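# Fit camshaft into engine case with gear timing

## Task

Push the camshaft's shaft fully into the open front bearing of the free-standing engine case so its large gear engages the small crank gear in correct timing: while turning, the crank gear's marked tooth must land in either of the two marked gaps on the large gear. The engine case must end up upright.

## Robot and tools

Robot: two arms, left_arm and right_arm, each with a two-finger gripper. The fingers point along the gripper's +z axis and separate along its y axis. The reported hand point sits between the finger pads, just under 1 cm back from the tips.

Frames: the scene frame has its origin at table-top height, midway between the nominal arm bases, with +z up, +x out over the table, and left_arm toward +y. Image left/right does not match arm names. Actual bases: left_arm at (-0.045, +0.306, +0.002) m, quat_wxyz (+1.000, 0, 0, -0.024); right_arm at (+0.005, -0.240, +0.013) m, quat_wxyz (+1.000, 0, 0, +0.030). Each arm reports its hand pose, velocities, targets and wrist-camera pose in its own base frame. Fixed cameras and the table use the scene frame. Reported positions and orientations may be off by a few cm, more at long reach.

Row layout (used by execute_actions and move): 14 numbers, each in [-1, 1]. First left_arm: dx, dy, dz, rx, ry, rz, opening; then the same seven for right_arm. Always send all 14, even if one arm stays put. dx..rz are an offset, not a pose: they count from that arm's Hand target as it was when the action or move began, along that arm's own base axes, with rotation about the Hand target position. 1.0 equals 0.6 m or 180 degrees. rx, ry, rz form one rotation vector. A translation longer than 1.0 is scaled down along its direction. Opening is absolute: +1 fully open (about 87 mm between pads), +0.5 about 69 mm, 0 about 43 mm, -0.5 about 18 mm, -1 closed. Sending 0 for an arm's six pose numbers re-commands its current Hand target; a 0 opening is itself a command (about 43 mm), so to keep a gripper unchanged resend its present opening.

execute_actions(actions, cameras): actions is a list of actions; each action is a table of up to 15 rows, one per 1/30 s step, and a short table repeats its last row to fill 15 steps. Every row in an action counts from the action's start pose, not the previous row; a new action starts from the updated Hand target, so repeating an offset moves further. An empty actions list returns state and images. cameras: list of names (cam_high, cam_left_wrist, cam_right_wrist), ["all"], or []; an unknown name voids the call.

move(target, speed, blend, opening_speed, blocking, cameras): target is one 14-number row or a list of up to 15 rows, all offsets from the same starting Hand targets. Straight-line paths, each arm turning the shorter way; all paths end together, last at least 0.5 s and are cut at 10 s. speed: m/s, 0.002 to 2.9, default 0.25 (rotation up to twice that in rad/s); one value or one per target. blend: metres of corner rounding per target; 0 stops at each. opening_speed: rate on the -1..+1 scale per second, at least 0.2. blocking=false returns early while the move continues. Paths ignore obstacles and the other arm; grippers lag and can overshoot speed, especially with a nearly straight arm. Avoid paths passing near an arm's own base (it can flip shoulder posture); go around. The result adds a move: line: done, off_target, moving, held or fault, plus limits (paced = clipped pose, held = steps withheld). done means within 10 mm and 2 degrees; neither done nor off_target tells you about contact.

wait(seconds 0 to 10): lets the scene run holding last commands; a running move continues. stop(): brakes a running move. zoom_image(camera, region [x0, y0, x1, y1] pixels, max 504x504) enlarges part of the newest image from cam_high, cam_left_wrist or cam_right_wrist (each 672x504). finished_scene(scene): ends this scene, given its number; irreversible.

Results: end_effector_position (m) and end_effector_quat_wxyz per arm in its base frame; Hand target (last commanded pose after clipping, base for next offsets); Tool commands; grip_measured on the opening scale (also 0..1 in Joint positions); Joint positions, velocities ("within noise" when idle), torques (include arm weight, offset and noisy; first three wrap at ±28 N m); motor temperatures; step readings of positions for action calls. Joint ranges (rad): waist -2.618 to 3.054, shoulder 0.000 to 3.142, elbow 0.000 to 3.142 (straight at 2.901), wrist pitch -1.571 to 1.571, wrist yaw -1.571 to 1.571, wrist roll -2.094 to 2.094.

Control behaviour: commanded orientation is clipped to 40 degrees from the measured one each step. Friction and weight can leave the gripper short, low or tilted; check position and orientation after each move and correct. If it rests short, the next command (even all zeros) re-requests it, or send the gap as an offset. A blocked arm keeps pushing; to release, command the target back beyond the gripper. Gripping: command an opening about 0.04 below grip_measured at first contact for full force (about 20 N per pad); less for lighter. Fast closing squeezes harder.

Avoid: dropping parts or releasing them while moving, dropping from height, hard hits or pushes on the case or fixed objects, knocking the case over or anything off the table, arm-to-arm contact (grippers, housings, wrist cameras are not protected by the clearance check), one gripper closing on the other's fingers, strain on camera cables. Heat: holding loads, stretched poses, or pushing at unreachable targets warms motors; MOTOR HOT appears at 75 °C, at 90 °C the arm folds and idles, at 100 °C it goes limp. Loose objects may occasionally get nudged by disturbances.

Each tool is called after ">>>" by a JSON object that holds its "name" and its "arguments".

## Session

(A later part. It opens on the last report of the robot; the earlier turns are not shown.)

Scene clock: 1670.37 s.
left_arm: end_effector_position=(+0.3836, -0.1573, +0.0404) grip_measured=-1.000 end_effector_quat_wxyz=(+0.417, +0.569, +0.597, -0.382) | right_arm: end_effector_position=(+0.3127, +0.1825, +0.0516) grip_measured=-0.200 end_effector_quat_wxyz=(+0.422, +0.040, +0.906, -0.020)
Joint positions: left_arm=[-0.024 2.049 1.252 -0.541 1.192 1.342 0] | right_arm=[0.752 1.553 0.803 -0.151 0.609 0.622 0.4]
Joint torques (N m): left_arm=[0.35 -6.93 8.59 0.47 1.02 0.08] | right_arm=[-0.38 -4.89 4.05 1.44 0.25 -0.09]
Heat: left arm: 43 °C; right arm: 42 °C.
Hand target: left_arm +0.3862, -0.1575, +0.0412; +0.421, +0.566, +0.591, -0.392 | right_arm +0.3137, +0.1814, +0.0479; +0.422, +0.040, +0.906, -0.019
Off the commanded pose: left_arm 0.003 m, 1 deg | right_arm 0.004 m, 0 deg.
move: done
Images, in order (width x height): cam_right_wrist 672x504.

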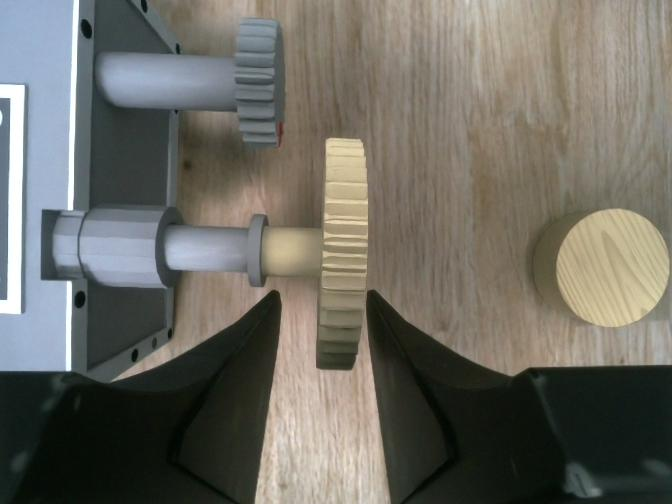

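>>> {"name": "move", "arguments": {"target": [[0,0,0,0,0,0,-1, -0.009,-0.009,-0.011,0,0,0,-0.2],[0,0,0,0,0,0,-1, -0.009,-0.009,-0.011,0,0,0,-0.73]], "speed": 0.08, "opening_speed": 0.4, "cameras": ["cam_high","cam_right_wrist"]}}

>>> {"name": "zoom_image", "arguments": {"camera": "cam_high", "region": [250, 215, 350, 285]}}

>>> {"name": "zoom_image", "arguments": {"camera": "cam_right_wrist", "region": [30, 0, 390, 380]}}

Scene clock: 1685.83 s.
left_arm: end_effector_position=(+0.3836, -0.1573, +0.0404) grip_measured=-1.000 end_effector_quat_wxyz=(+0.417, +0.569, +0.597, -0.382) | right_arm: end_effector_position=(+0.3079, +0.1785, +0.0413) grip_measured=-0.654 end_effector_quat_wxyz=(+0.420, +0.039, +0.907, -0.019)
Joint positions: left_arm=[-0.024 2.049 1.252 -0.541 1.192 1.342 0] | right_arm=[0.751 1.553 0.759 -0.11 0.604 0.622 0.173]
Joint torques (N m): left_arm=[0.35 -6.93 8.61 0.47 1.02 0.08] | right_arm=[-0.4 -6.02 3.96 1.34 0.32 -0.11]
Heat: left arm: 43 °C; right arm: 42 °C.
Hand target: left_arm +0.3862, -0.1575, +0.0412; +0.421, +0.566, +0.591, -0.392 | right_arm +0.3084, +0.1760, +0.0413; +0.422, +0.040, +0.906, -0.019
Off the commanded pose: left_arm 0.003 m, 1 deg | right_arm 0.002 m, 0 deg.
move: done
Images, in order (width x height): cam_high 672x504, cam_right_wrist 672x504.

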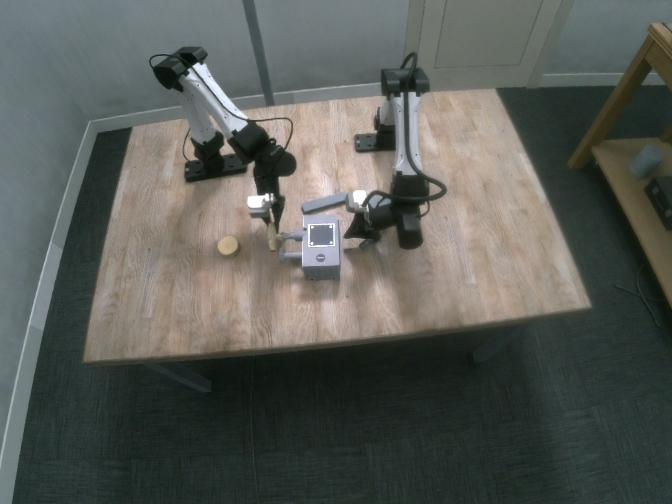

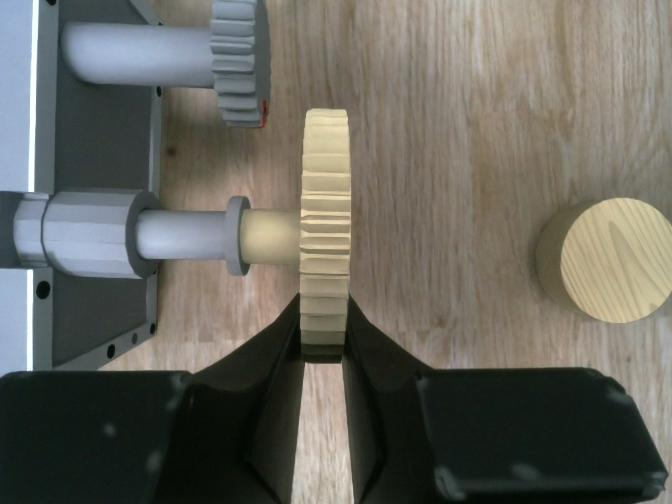

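Scaled by 5.040 from the camera's 672x504 image, which has a finer 960x720 frame.

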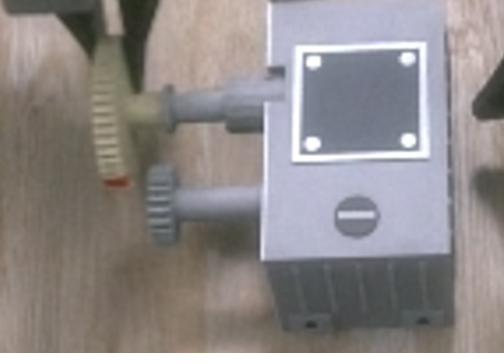

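Scaled by 1.326 from the camera's 672x504 image, which has a finer 960x720 frame.

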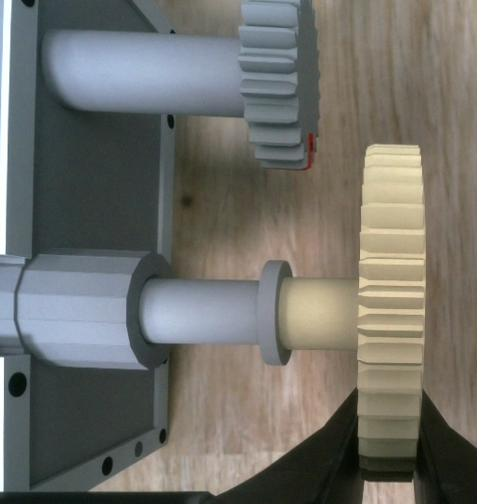

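>>> {"name": "zoom_image", "arguments": {"camera": "cam_high", "region": [262, 220, 312, 270]}}

Scaled by 10.080 from the camera's 672x504 image, which has a finer 960x720 frame.

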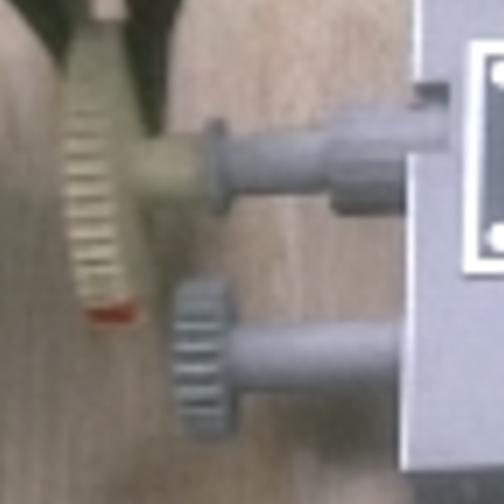

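>>> {"name": "move", "arguments": {"target": [[-0.012,-0.024,0.0,0,0,0,-1, 0.0,0.0,0.0,0,0,0,-0.73],[-0.012,-0.034,0.0,0,0,0,-1, 0.0,0.0,0.0,0,0,0,-0.73]], "speed": 0.04, "cameras": ["cam_left_wrist"]}}

Scene clock: 1708.83 s.
left_arm: end_effector_position=(+0.3804, -0.1725, +0.0340) grip_measured=-1.000 end_effector_quat_wxyz=(+0.412, +0.560, +0.602, -0.393) | right_arm: end_effector_position=(+0.3079, +0.1785, +0.0413) grip_measured=-0.654 end_effector_quat_wxyz=(+0.420, +0.039, +0.907, -0.019)
Joint positions: left_arm=[-0.062 2.049 1.207 -0.413 1.191 1.22 0] | right_arm=[0.751 1.553 0.759 -0.11 0.604 0.622 0.173]
Joint torques (N m): left_arm=[-1.39 -10.32 5.24 1.03 0.84 -0.08] | right_arm=[-0.42 -6.06 3.99 1.34 0.32 -0.1]
Motor temperatures (°C): left_arm=[23 40 43 30 28 25 24] | right_arm=[25 31 36 41 27 26 28]
Heat: left arm: 43 °C; right arm: 41 °C.
Hand target: left_arm +0.3789, -0.1780, +0.0411; +0.421, +0.566, +0.591, -0.392 | right_arm +0.3084, +0.1760, +0.0413; +0.422, +0.040, +0.906, -0.019
Off the commanded pose: left_arm 0.009 m, 2 deg | right_arm 0.003 m, 0 deg.
move: done
Images, in order (width x height): cam_left_wrist 672x504.

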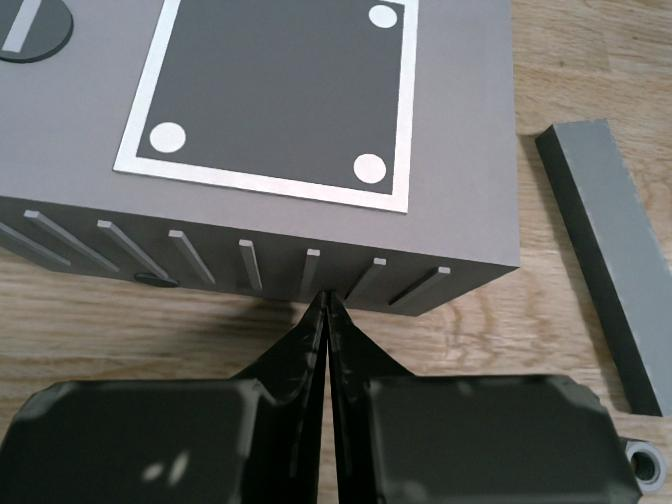

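>>> {"name": "move", "arguments": {"target": [[0,0,0,0,0,0,-1, 0.0,0.018,0.006,0,0,0,-0.73],[0,0,0,0,0,0,-1, 0.0,0.02,0.008,-0.012,0,0,-0.73],[0,0,0,0,0,0,-1, 0.0,0.022,0.004,0.012,0,0,-0.73],[0,0,0,0,0,0,-1, 0.0,0.022,0.004,0.0,0,0.012,-0.73],[0,0,0,0,0,0,-1, 0.0,0.022,0.004,0.0,0,-0.012,-0.73]], "speed": 0.05, "cameras": ["cam_high","cam_left_wrist","cam_right_wrist"]}}

Scene clock: 1722.50 s.
left_arm: end_effector_position=(+0.3804, -0.1725, +0.0340) grip_measured=-1.000 end_effector_quat_wxyz=(+0.412, +0.559, +0.603, -0.393) | right_arm: end_effector_position=(+0.3069, +0.1819, +0.0407) grip_measured=-0.657 end_effector_quat_wxyz=(+0.422, +0.060, +0.904, -0.030)
Joint positions: left_arm=[-0.062 2.049 1.207 -0.412 1.191 1.219 0] | right_arm=[0.777 1.58 0.787 -0.148 0.654 0.691 0.171]
Joint torques (N m): left_arm=[-1.39 -10.3 5.24 1.03 0.84 -0.09] | right_arm=[1.2 -4.4 6.84 1.02 0.35 -0.04]
Heat: left arm: 43 °C; right arm: 41 °C.
Hand target: left_arm +0.3789, -0.1780, +0.0411; +0.421, +0.566, +0.591, -0.392 | right_arm +0.3083, +0.1892, +0.0436; +0.422, +0.057, +0.905, -0.027
Off the commanded pose: left_arm 0.009 m, 2 deg | right_arm 0.008 m, 1 deg.
move: done

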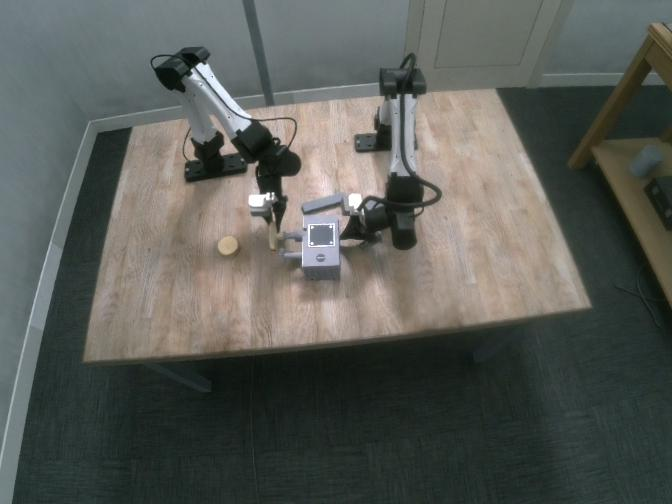

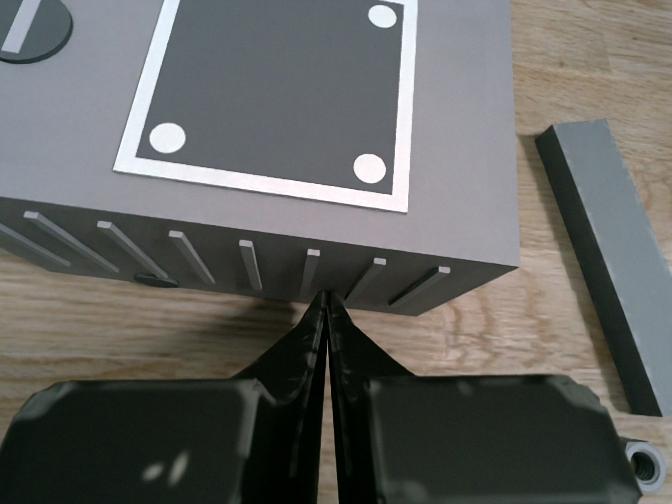

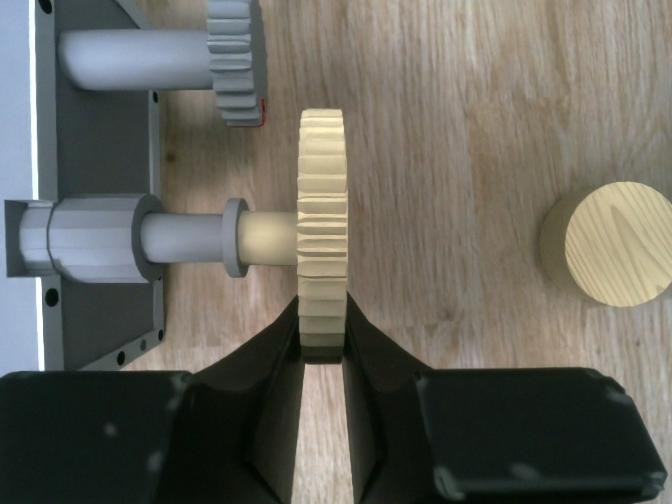

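>>> {"name": "move", "arguments": {"target": [[0,0,0,0,0,0,-1, 0.0,0.015,0.0,0.0,0,0.012,-0.73],[0,0,0,0,0,0,-1, 0.0,0.02,0.006,-0.012,0,0.012,-0.73],[0,0,0,0,0,0,-1, 0.0,0.022,-0.004,0.012,0,0.012,-0.73],[0,0,0,0,0,0,-1, 0.0,0.022,0.004,0.0,0,0.024,-0.73],[0,0,0,0,0,0,-1, 0.0,0.022,0.004,0.0,0,-0.006,-0.73]], "speed": 0.05, "cameras": ["cam_high","cam_left_wrist","cam_right_wrist"]}}

>>> {"name": "zoom_image", "arguments": {"camera": "cam_right_wrist", "region": [30, 0, 390, 380]}}

Scene clock: 1734.57 s.
left_arm: end_effector_position=(+0.3816, -0.1717, +0.0334) grip_measured=-1.000 end_effector_quat_wxyz=(+0.413, +0.560, +0.603, -0.390) | right_arm: end_effector_position=(+0.3053, +0.1840, +0.0410) grip_measured=-0.650 end_effector_quat_wxyz=(+0.419, +0.076, +0.903, -0.051)
Joint positions: left_arm=[-0.061 2.049 1.207 -0.408 1.186 1.219 0] | right_arm=[0.803 1.616 0.84 -0.229 0.704 0.757 0.175]
Joint torques (N m): left_arm=[-1.48 -10.32 5.22 1 0.9 -0.09] | right_arm=[2.19 -4.56 7.3 1.16 0.17 -0.11]
Motor temperatures (°C): left_arm=[23 46 41 31 28 25 24] | right_arm=[25 30 37 41 27 26 29]
Heat: left arm: 46 °C; right arm: 41 °C.
Hand target: left_arm +0.3789, -0.1780, +0.0411; +0.421, +0.566, +0.591, -0.392 | right_arm +0.3084, +0.2024, +0.0461; +0.421, +0.065, +0.904, -0.030
Off the commanded pose: left_arm 0.010 m, 2 deg | right_arm 0.019 m, 3 deg.
move: off_target (right_arm)

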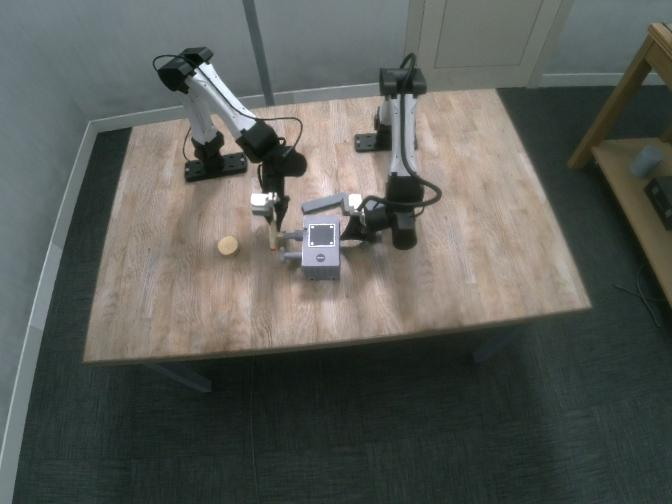

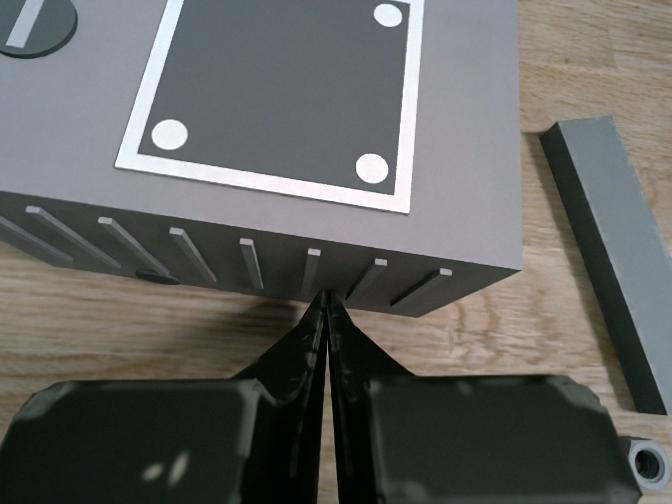

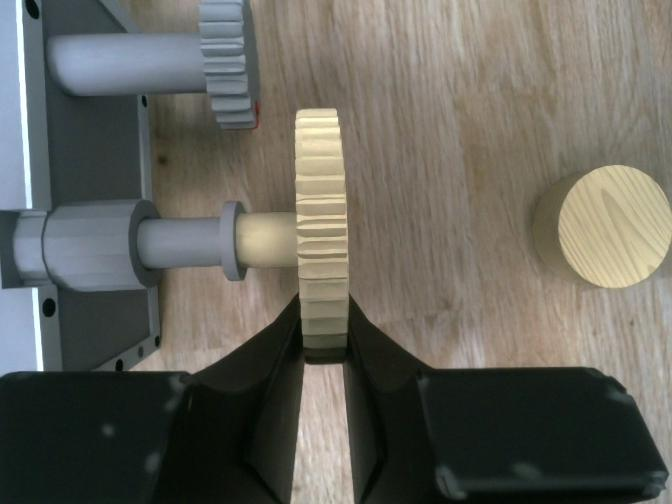

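Scaled by 1.326 from the camera's 672x504 image, which has a finer 960x720 frame.

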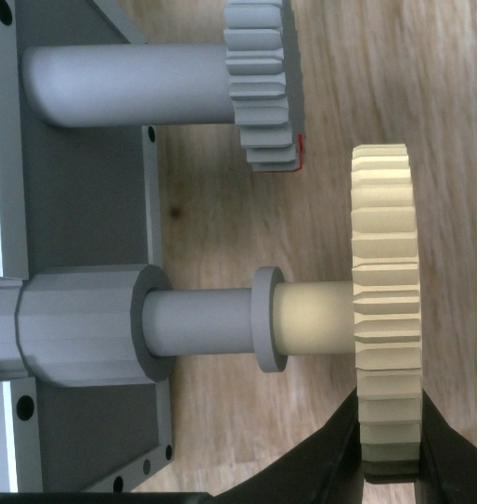

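>>> {"name": "move", "arguments": {"target": [[0,-0.01,0,0,0,0,-1, 0.0,0.01,0.0,0.0,0,0.028,-0.73],[0,-0.01,0,0,0,0,-1, 0.0,0.015,0.012,-0.008,0,0.04,-0.73],[0,-0.01,0,0,0,0,-1, 0.0,0.02,-0.01,0.01,0,0.03,-0.73],[0,-0.01,0,0,0,0,-1, 0.006,0.02,0.0,0.0,0,0.05,-0.73],[0,-0.01,0,0,0,0,-1, -0.006,0.022,0.004,0.0,0,0.03,-0.73]], "speed": 0.06, "cameras": ["cam_high","cam_left_wrist","cam_right_wrist"]}}

>>> {"name": "zoom_image", "arguments": {"camera": "cam_high", "region": [262, 220, 312, 270]}}

Scene clock: 1761.57 s.
left_arm: end_effector_position=(+0.3854, -0.1697, +0.0295) grip_measured=-1.000 end_effector_quat_wxyz=(+0.412, +0.557, +0.613, -0.380) | right_arm: end_effector_position=(+0.3052, +0.1876, +0.0420) grip_measured=-0.641 end_effector_quat_wxyz=(+0.423, +0.051, +0.903, -0.048)
Joint positions: left_arm=[-0.061 2.049 1.196 -0.364 1.163 1.18 0] | right_arm=[0.81 1.61 0.828 -0.197 0.695 0.704 0.179]
Joint torques (N m): left_arm=[-3.04 -10.63 5.19 1.04 1.11 -0.09] | right_arm=[3.29 -5.57 7.02 1.31 -0.24 -0.33]
Heat: left arm: 48 °C; right arm: 40 °C.
Hand target: left_arm +0.3788, -0.1840, +0.0412; +0.421, +0.566, +0.591, -0.392 | right_arm +0.3047, +0.2156, +0.0484; +0.422, +0.022, +0.906, -0.011
Off the commanded pose: left_arm 0.020 m, 3 deg | right_arm 0.029 m, 5 deg.
move: off_target (left_arm, right_arm)

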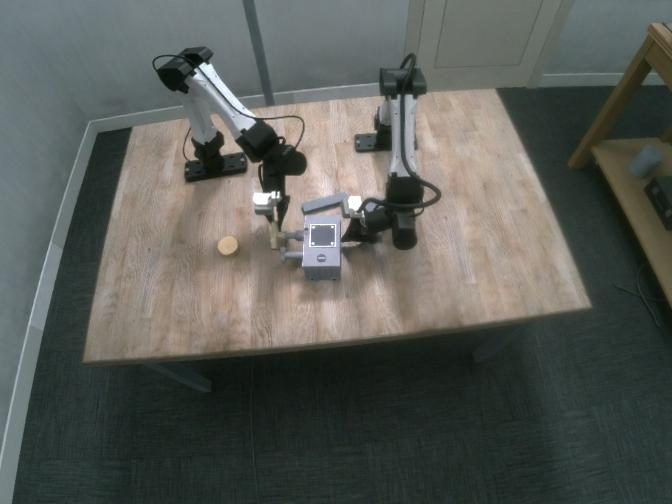

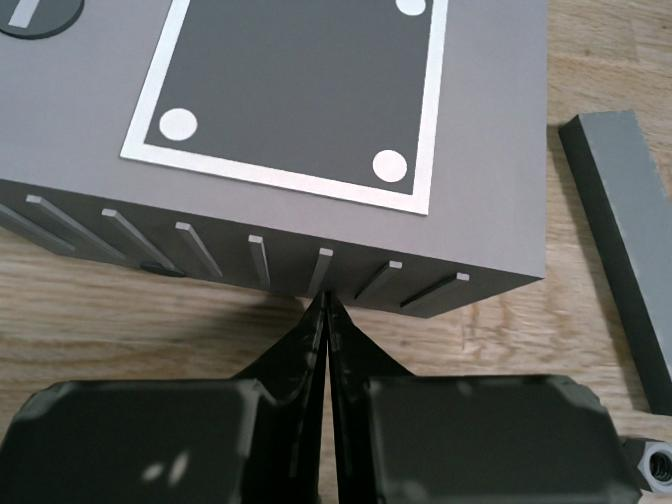

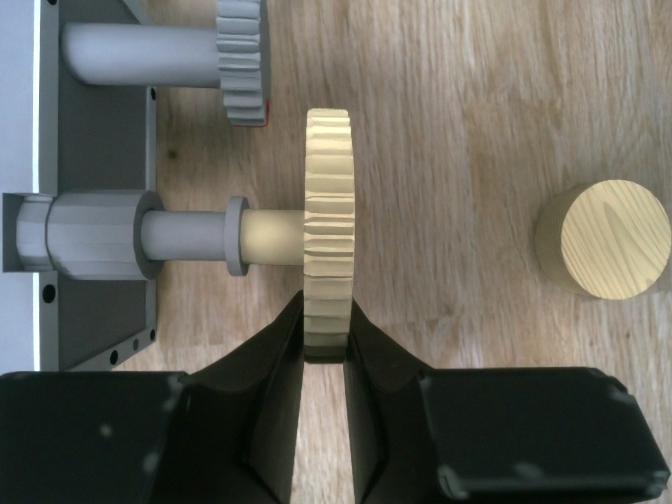

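Scaled by 10.080 from the camera's 672x504 image, which has a finer 960x720 frame.

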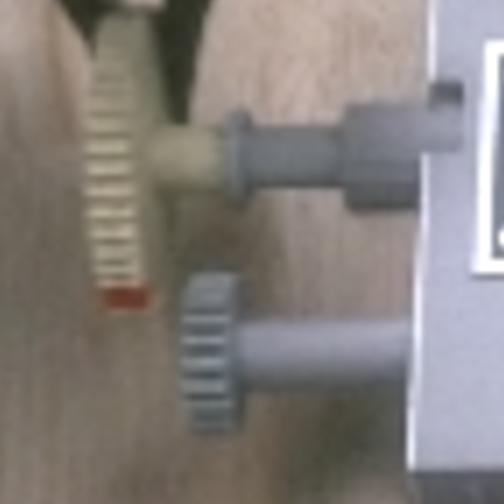

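>>> {"name": "move", "arguments": {"target": [[0,0,0,0,0,0,-1, 0.0,0.0,0.0,0.02,0,0.008,-0.73],[0,0.0,0,0,0,0,-1, 0.0,0.008,0.0,0.032,0,0.016,-0.73],[0,0.0,0,0,0,0,-1, 0.0,0.008,0.0,0.024,0,0.016,-0.73]], "speed": 0.05, "cameras": ["cam_high","cam_right_wrist"]}}

>>> {"name": "zoom_image", "arguments": {"camera": "cam_high", "region": [262, 220, 312, 270]}}

Scene clock: 1779.93 s.
left_arm: end_effector_position=(+0.3855, -0.1696, +0.0293) grip_measured=-1.000 end_effector_quat_wxyz=(+0.412, +0.557, +0.613, -0.380) | right_arm: end_effector_position=(+0.3040, +0.1887, +0.0424) grip_measured=-0.647 end_effector_quat_wxyz=(+0.421, +0.040, +0.906, -0.027)
Joint positions: left_arm=[-0.061 2.049 1.196 -0.364 1.162 1.18 0] | right_arm=[0.795 1.579 0.794 -0.152 0.646 0.666 0.176]
Joint torques (N m): left_arm=[-3.03 -10.65 5.2 1.04 1.12 -0.09] | right_arm=[2.28 -6.45 5.49 1.74 -0.68 -0.29]
Heat: left arm: 50 °C; right arm: 41 °C.
Hand target: left_arm +0.3789, -0.1840, +0.0412; +0.421, +0.566, +0.591, -0.392 | right_arm +0.3048, +0.2204, +0.0484; +0.421, +0.016, +0.906, +0.034
Off the commanded pose: left_arm 0.020 m, 3 deg | right_arm 0.032 m, 8 deg.
move: off_target (left_arm, right_arm)
Images, in order (width x height): cam_high 672x504, cam_right_wrist 672x504.

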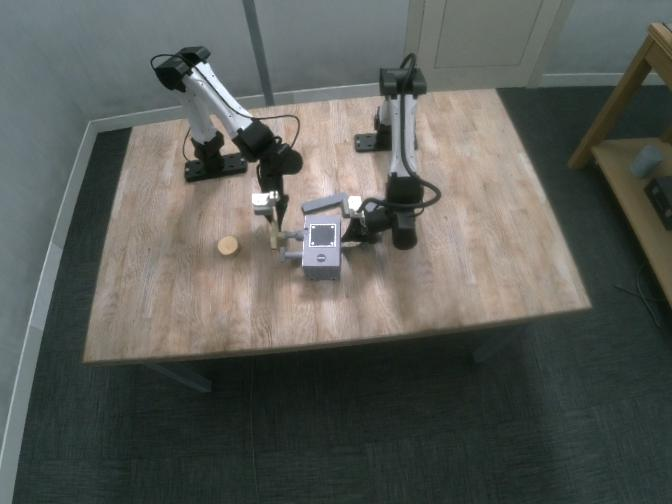

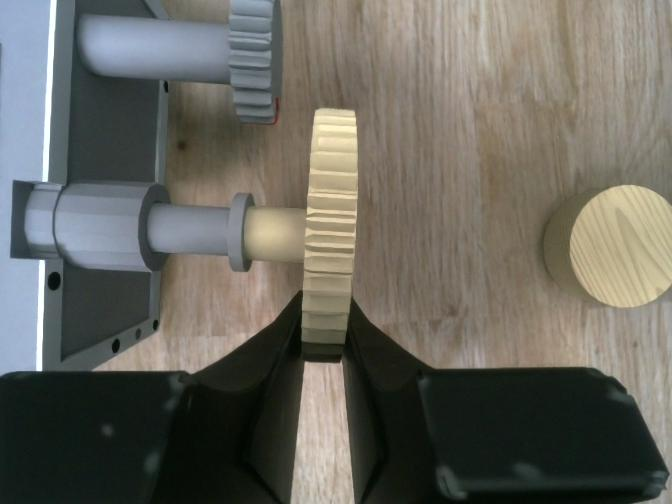

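Scaled by 10.080 from the camera's 672x504 image, which has a finer 960x720 frame.

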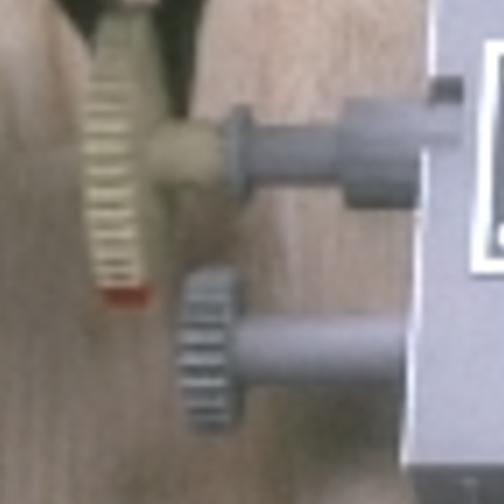

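>>> {"name": "move", "arguments": {"target": [[0,0,0,0,0,0,-1, -0.0025,0.0,-0.0035,0.0,-0.05,0.0,-0.75],[0,0.0,0,0,0,0,-1, 0.0025,0.002,0.0035,0.0,0.05,0.0,-0.75],[0,0.0,0,0,0,0,-1, -0.0025,0.002,-0.0035,0.0,-0.05,0.0,-0.75],[0,0.0,0,0,0,0,-1, 0.0025,0.002,0.0035,0.0,0.05,0.0,-0.75],[0,0.0,0,0,0,0,-1, 0.0,0.002,0.0,0.0,0.0,0.0,-0.75]], "speed": 0.12, "cameras": ["cam_high","cam_right_wrist"]}}

>>> {"name": "zoom_image", "arguments": {"camera": "cam_high", "region": [262, 220, 312, 270]}}

Scene clock: 1802.73 s.
left_arm: end_effector_position=(+0.3853, -0.1701, +0.0293) grip_measured=-1.000 end_effector_quat_wxyz=(+0.411, +0.557, +0.613, -0.380) | right_arm: end_effector_position=(+0.3053, +0.1978, +0.0424) grip_measured=-0.647 end_effector_quat_wxyz=(+0.414, +0.036, +0.909, -0.013)
Joint positions: left_arm=[-0.062 2.049 1.196 -0.364 1.162 1.179 0] | right_arm=[0.796 1.592 0.816 -0.155 0.612 0.667 0.176]
Joint torques (N m): left_arm=[-2.92 -10.63 5.19 1.04 1.12 -0.08] | right_arm=[2.39 -7.09 4.26 1.78 -0.31 -0.27]
Motor temperatures (°C): left_arm=[23 51 38 30 28 25 24] | right_arm=[25 31 40 41 27 26 29]
Heat: left arm: 51 °C; right arm: 41 °C.
Hand target: left_arm +0.3789, -0.1839, +0.0412; +0.421, +0.566, +0.591, -0.392 | right_arm +0.3046, +0.2216, +0.0484; +0.421, +0.016, +0.906, +0.034
Off the commanded pose: left_arm 0.019 m, 3 deg | right_arm 0.025 m, 6 deg.
move: off_target (left_arm, right_arm)
Images, in order (width x height): cam_high 672x504, cam_right_wrist 672x504.

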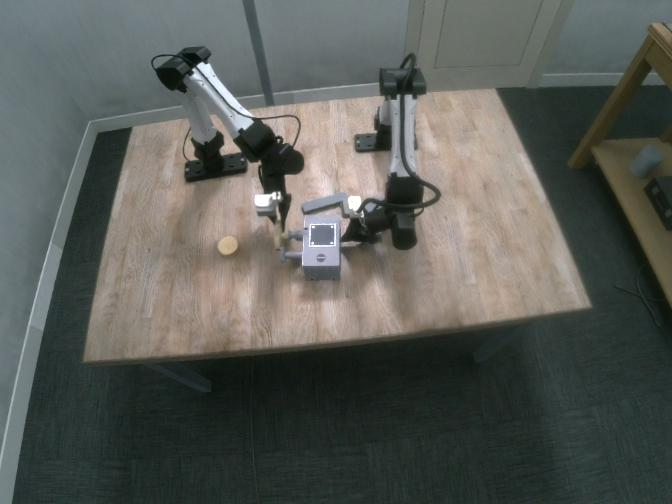

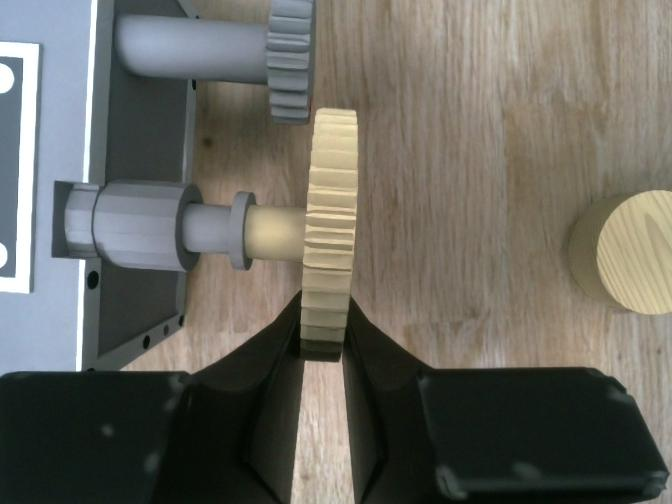

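Scaled by 10.080 from the camera's 672x504 image, which has a finer 960x720 frame.

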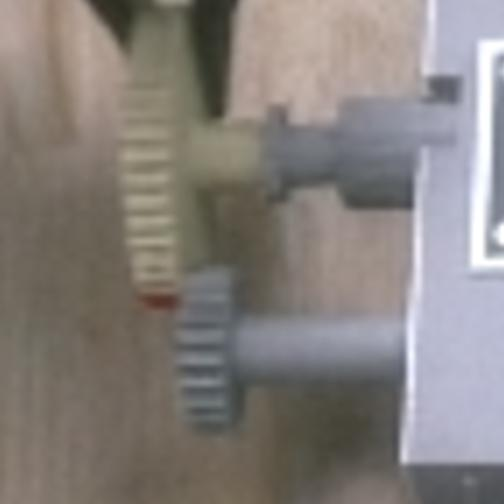

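>>> {"name": "move", "arguments": {"target": [[0,0,0,0,0,0,-1, -0.001,0.002,-0.001,0.0,-0.012,0.0,-0.75],[0,0.0,0,0,0,0,-1, 0.001,0.004,0.001,0.0,0.012,0.0,-0.75],[0,0.0,0,0,0,0,-1, -0.001,0.006,-0.001,0.0,-0.012,0.0,-0.75],[0,0.0,0,0,0,0,-1, 0.001,0.006,0.001,0.0,0.012,0.0,-0.75],[0,0.0,0,0,0,0,-1, 0.0,0.006,0.0,0.0,0.0,0.0,-0.75]], "speed": 0.08, "cameras": ["cam_high","cam_right_wrist"]}}

>>> {"name": "zoom_image", "arguments": {"camera": "cam_high", "region": [262, 220, 312, 270]}}

>>> {"name": "zoom_image", "arguments": {"camera": "cam_right_wrist", "region": [170, 0, 390, 250]}}

Scene clock: 1820.10 s.
left_arm: end_effector_position=(+0.3853, -0.1701, +0.0293) grip_measured=-1.000 end_effector_quat_wxyz=(+0.411, +0.557, +0.613, -0.380) | right_arm: end_effector_position=(+0.3052, +0.1999, +0.0432) grip_measured=-0.647 end_effector_quat_wxyz=(+0.416, +0.036, +0.909, -0.010)
Joint positions: left_arm=[-0.062 2.049 1.196 -0.364 1.162 1.179 0] | right_arm=[0.8 1.592 0.815 -0.149 0.613 0.668 0.176]
Joint torques (N m): left_arm=[-2.89 -10.63 5.19 1.04 1.12 -0.08] | right_arm=[2.71 -6.19 5.08 1.71 -0.27 -0.21]
Heat: left arm: 52 °C; right arm: 42 °C.
Hand target: left_arm +0.3789, -0.1839, +0.0412; +0.421, +0.566, +0.591, -0.392 | right_arm +0.3048, +0.2252, +0.0485; +0.421, +0.016, +0.906, +0.034
Off the commanded pose: left_arm 0.019 m, 3 deg | right_arm 0.026 m, 6 deg.
move: off_target (left_arm, right_arm)
Images, in order (width x height): cam_high 672x504, cam_right_wrist 672x504.

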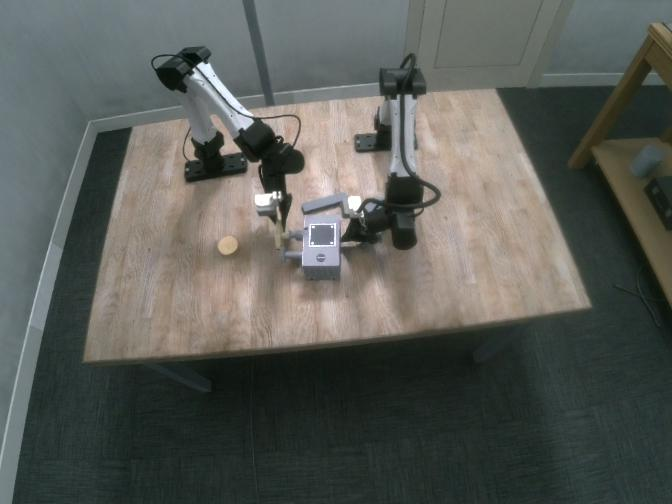

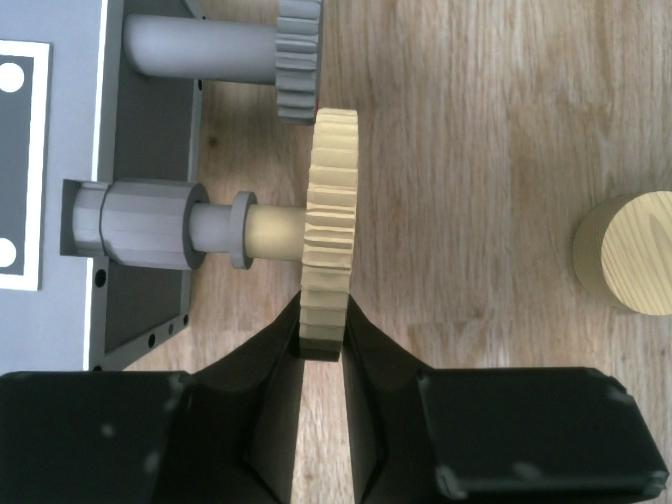

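Scaled by 10.080 from the camera's 672x504 image, which has a finer 960x720 frame.

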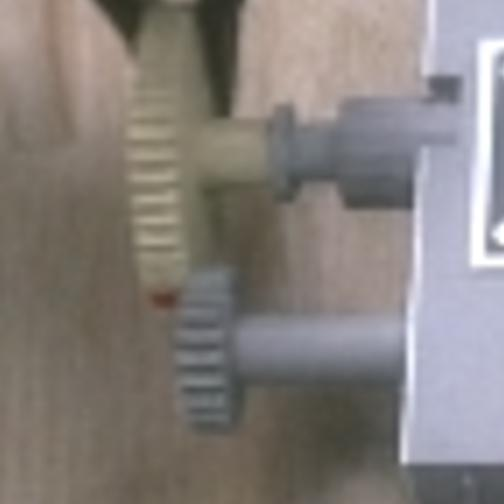

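Scaled by 2.016 from the camera's 672x504 image, which has a finer 960x720 frame.

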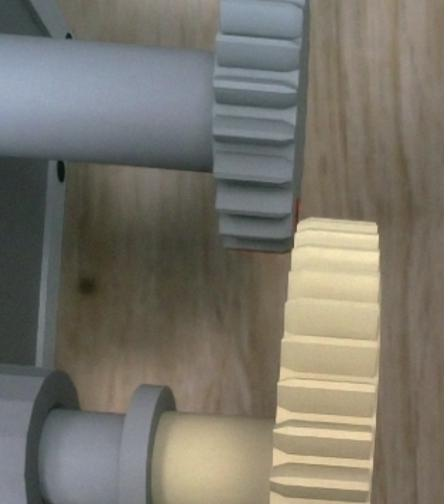

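>>> {"name": "move", "arguments": {"target": [[0,0,0,0,0,0,-1, -0.001,0.002,-0.001,0.0,-0.02,0.0,-0.75],[0,0.0,0,0,0,0,-1, 0.001,0.004,0.001,0.0,0.02,0.0,-0.75],[0,0.0,0,0,0,0,-1, -0.001,0.004,-0.001,0.0,-0.024,0.0,-0.75],[0,0.0,0,0,0,0,-1, 0.001,0.004,0.001,0.0,0.024,0.0,-0.75],[0,0.0,0,0,0,0,-1, 0.0,0.004,0.0,0.0,0.0,0.0,-0.75]], "speed": 0.08, "cameras": ["cam_high","cam_right_wrist"]}}

>>> {"name": "zoom_image", "arguments": {"camera": "cam_high", "region": [262, 220, 312, 270]}}

>>> {"name": "zoom_image", "arguments": {"camera": "cam_right_wrist", "region": [170, 0, 390, 250]}}

Scene clock: 1835.03 s.
left_arm: end_effector_position=(+0.3850, -0.1707, +0.0293) grip_measured=-1.000 end_effector_quat_wxyz=(+0.411, +0.557, +0.613, -0.381) | right_arm: end_effector_position=(+0.3060, +0.2033, +0.0423) grip_measured=-0.646 end_effector_quat_wxyz=(+0.414, +0.035, +0.909, -0.013)
Joint positions: left_arm=[-0.064 2.049 1.196 -0.364 1.162 1.178 0] | right_arm=[0.808 1.61 0.834 -0.16 0.619 0.675 0.177]
Joint torques (N m): left_arm=[-2.77 -10.65 5.2 1.04 1.11 -0.07] | right_arm=[2.55 -7.21 4.37 1.77 -0.29 -0.24]
Heat: left arm: 53 °C; right arm: 42 °C.
Hand target: left_arm +0.3789, -0.1840, +0.0412; +0.421, +0.566, +0.591, -0.392 | right_arm +0.3047, +0.2276, +0.0483; +0.421, +0.016, +0.906, +0.034
Off the commanded pose: left_arm 0.019 m, 3 deg | right_arm 0.025 m, 6 deg.
move: off_target (left_arm, right_arm)
Images, in order (width x height): cam_high 672x504, cam_right_wrist 672x504.

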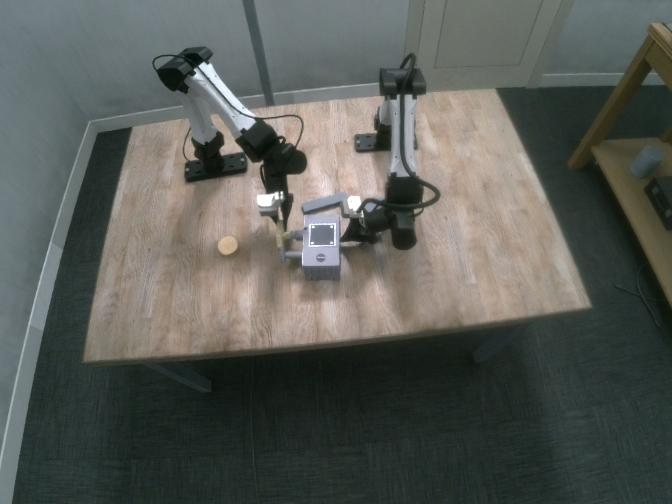

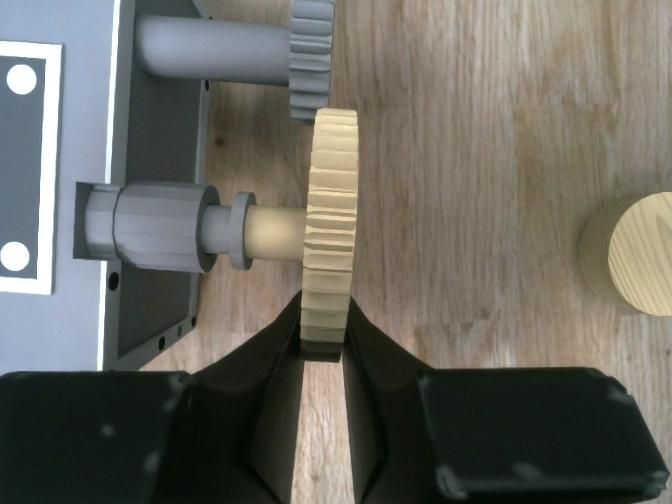

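Scaled by 10.080 from the camera's 672x504 image, which has a finer 960x720 frame.

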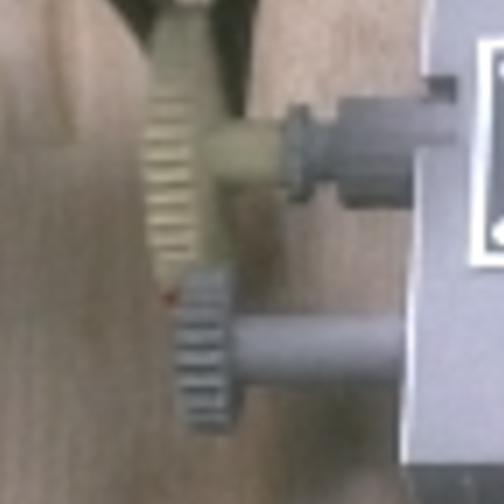

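Scaled by 2.016 from the camera's 672x504 image, which has a finer 960x720 frame.

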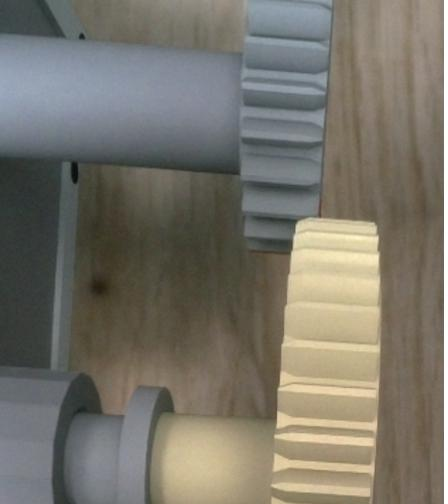

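>>> {"name": "move", "arguments": {"target": [[0,0,0,0,0,0,-1, -0.001,0.004,-0.001,0.0,-0.018,0.0,-0.75],[0,0.0,0,0,0,0,-1, 0.001,0.008,0.001,0.0,0.018,0.0,-0.75],[0,0.0,0,0,0,0,-1, -0.001,0.008,-0.001,0.0,-0.018,0.0,-0.75],[0,0.0,0,0,0,0,-1, 0.001,0.008,0.001,0.0,0.018,0.0,-0.75],[0,0.0,0,0,0,0,-1, 0.0,0.008,0.0,0.0,0.0,0.0,-0.75]], "speed": 0.08, "cameras": ["cam_high","cam_right_wrist"]}}

>>> {"name": "zoom_image", "arguments": {"camera": "cam_high", "region": [262, 220, 312, 270]}}

>>> {"name": "zoom_image", "arguments": {"camera": "cam_right_wrist", "region": [170, 0, 390, 250]}}

Scene clock: 1847.13 s.
left_arm: end_effector_position=(+0.3843, -0.1723, +0.0293) grip_measured=-1.000 end_effector_quat_wxyz=(+0.410, +0.559, +0.612, -0.382) | right_arm: end_effector_position=(+0.3059, +0.2104, +0.0428) grip_measured=-0.645 end_effector_quat_wxyz=(+0.415, +0.030, +0.909, -0.008)
Joint positions: left_arm=[-0.068 2.049 1.196 -0.364 1.162 1.178 0] | right_arm=[0.82 1.621 0.848 -0.16 0.617 0.677 0.177]
Joint torques (N m): left_arm=[-2.36 -10.65 5.22 1.04 1.12 -0.08] | right_arm=[2.35 -7.08 4.44 1.7 -0.19 -0.16]
Heat: left arm: 53 °C; right arm: 42 °C.
Hand target: left_arm +0.3789, -0.1839, +0.0412; +0.421, +0.566, +0.591, -0.392 | right_arm +0.3047, +0.2325, +0.0484; +0.421, +0.016, +0.906, +0.034
Off the commanded pose: left_arm 0.017 m, 3 deg | right_arm 0.023 m, 5 deg.
move: off_target (left_arm, right_arm)
Images, in order (width x height): cam_high 672x504, cam_right_wrist 672x504.

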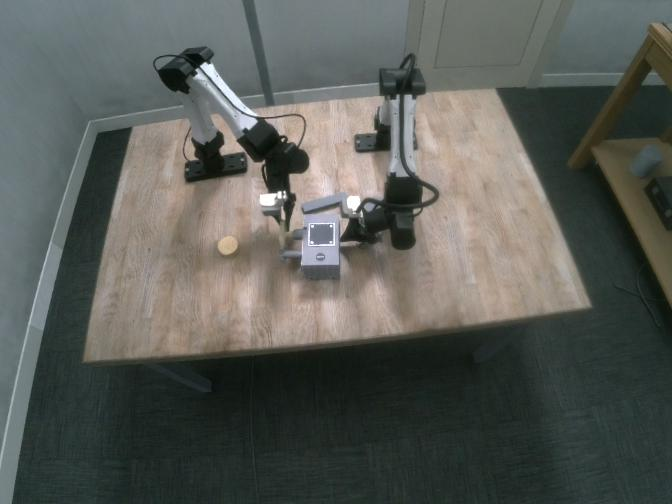

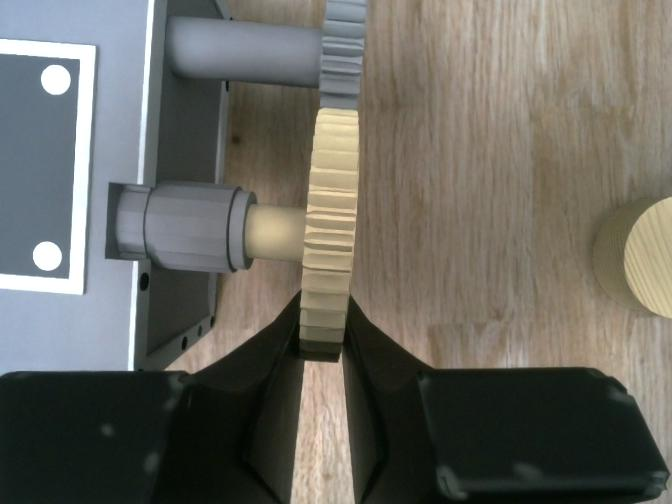

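Scaled by 10.080 from the camera's 672x504 image, which has a finer 960x720 frame.

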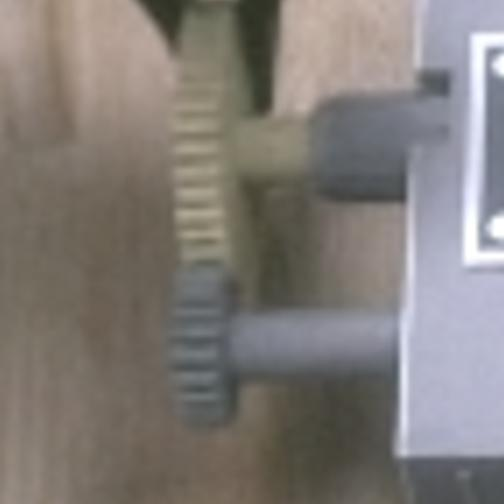

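Scaled by 2.016 from the camera's 672x504 image, which has a finer 960x720 frame.

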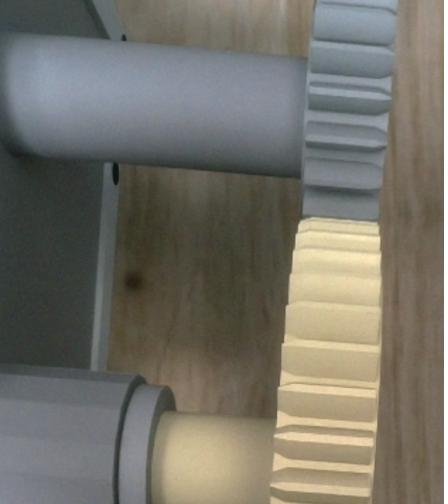

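>>> {"name": "move", "arguments": {"target": [[0,0.025,0,0,0,0,-1, 0.0,-0.032,0.0,0.0,0.0,0.0,-0.75],[0,0.05,0.0,0,0,0,-1, 0.0,-0.032,0.0,0.0,0.0,0.0,-0.3]], "speed": 0.05, "opening_speed": 0.4, "cameras": ["cam_right_wrist"]}}

Scene clock: 1856.27 s.
left_arm: end_effector_position=(+0.3753, -0.1522, +0.0340) grip_measured=-1.000 end_effector_quat_wxyz=(+0.412, +0.565, +0.601, -0.386) | right_arm: end_effector_position=(+0.3031, +0.2118, +0.0422) grip_measured=-0.300 end_effector_quat_wxyz=(+0.412, +0.012, +0.911, +0.022)
Joint positions: left_arm=[-0.011 2.049 1.226 -0.56 1.194 1.371 0] | right_arm=[0.801 1.581 0.794 -0.092 0.545 0.626 0.35]
Joint torques (N m): left_arm=[-0.05 -8.21 8.51 0.4 1.03 0.08] | right_arm=[-0.09 -7.75 4.01 1.46 0.28 -0.07]
Heat: left arm: 52 °C; right arm: 41 °C.
Hand target: left_arm +0.3790, -0.1539, +0.0412; +0.421, +0.566, +0.591, -0.392 | right_arm +0.3047, +0.2132, +0.0484; +0.421, +0.016, +0.906, +0.034
Off the commanded pose: left_arm 0.008 m, 2 deg | right_arm 0.007 m, 2 deg.
move: done; target 2's new opening was sent with right_arm's hand 0.009 m and 3 deg from that target
Images, in order (width x height): cam_right_wrist 672x504.

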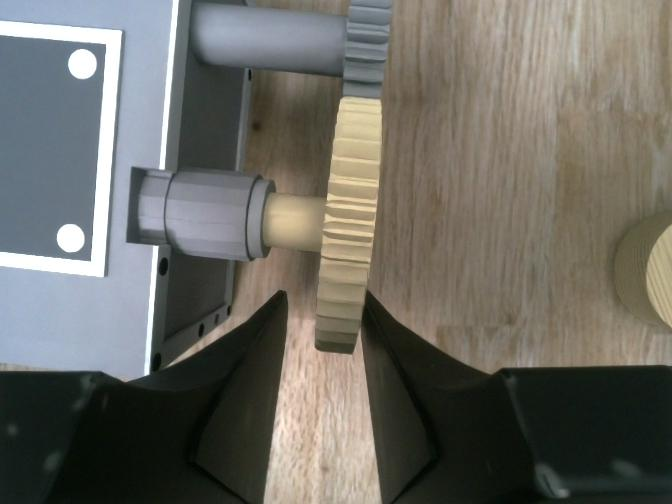

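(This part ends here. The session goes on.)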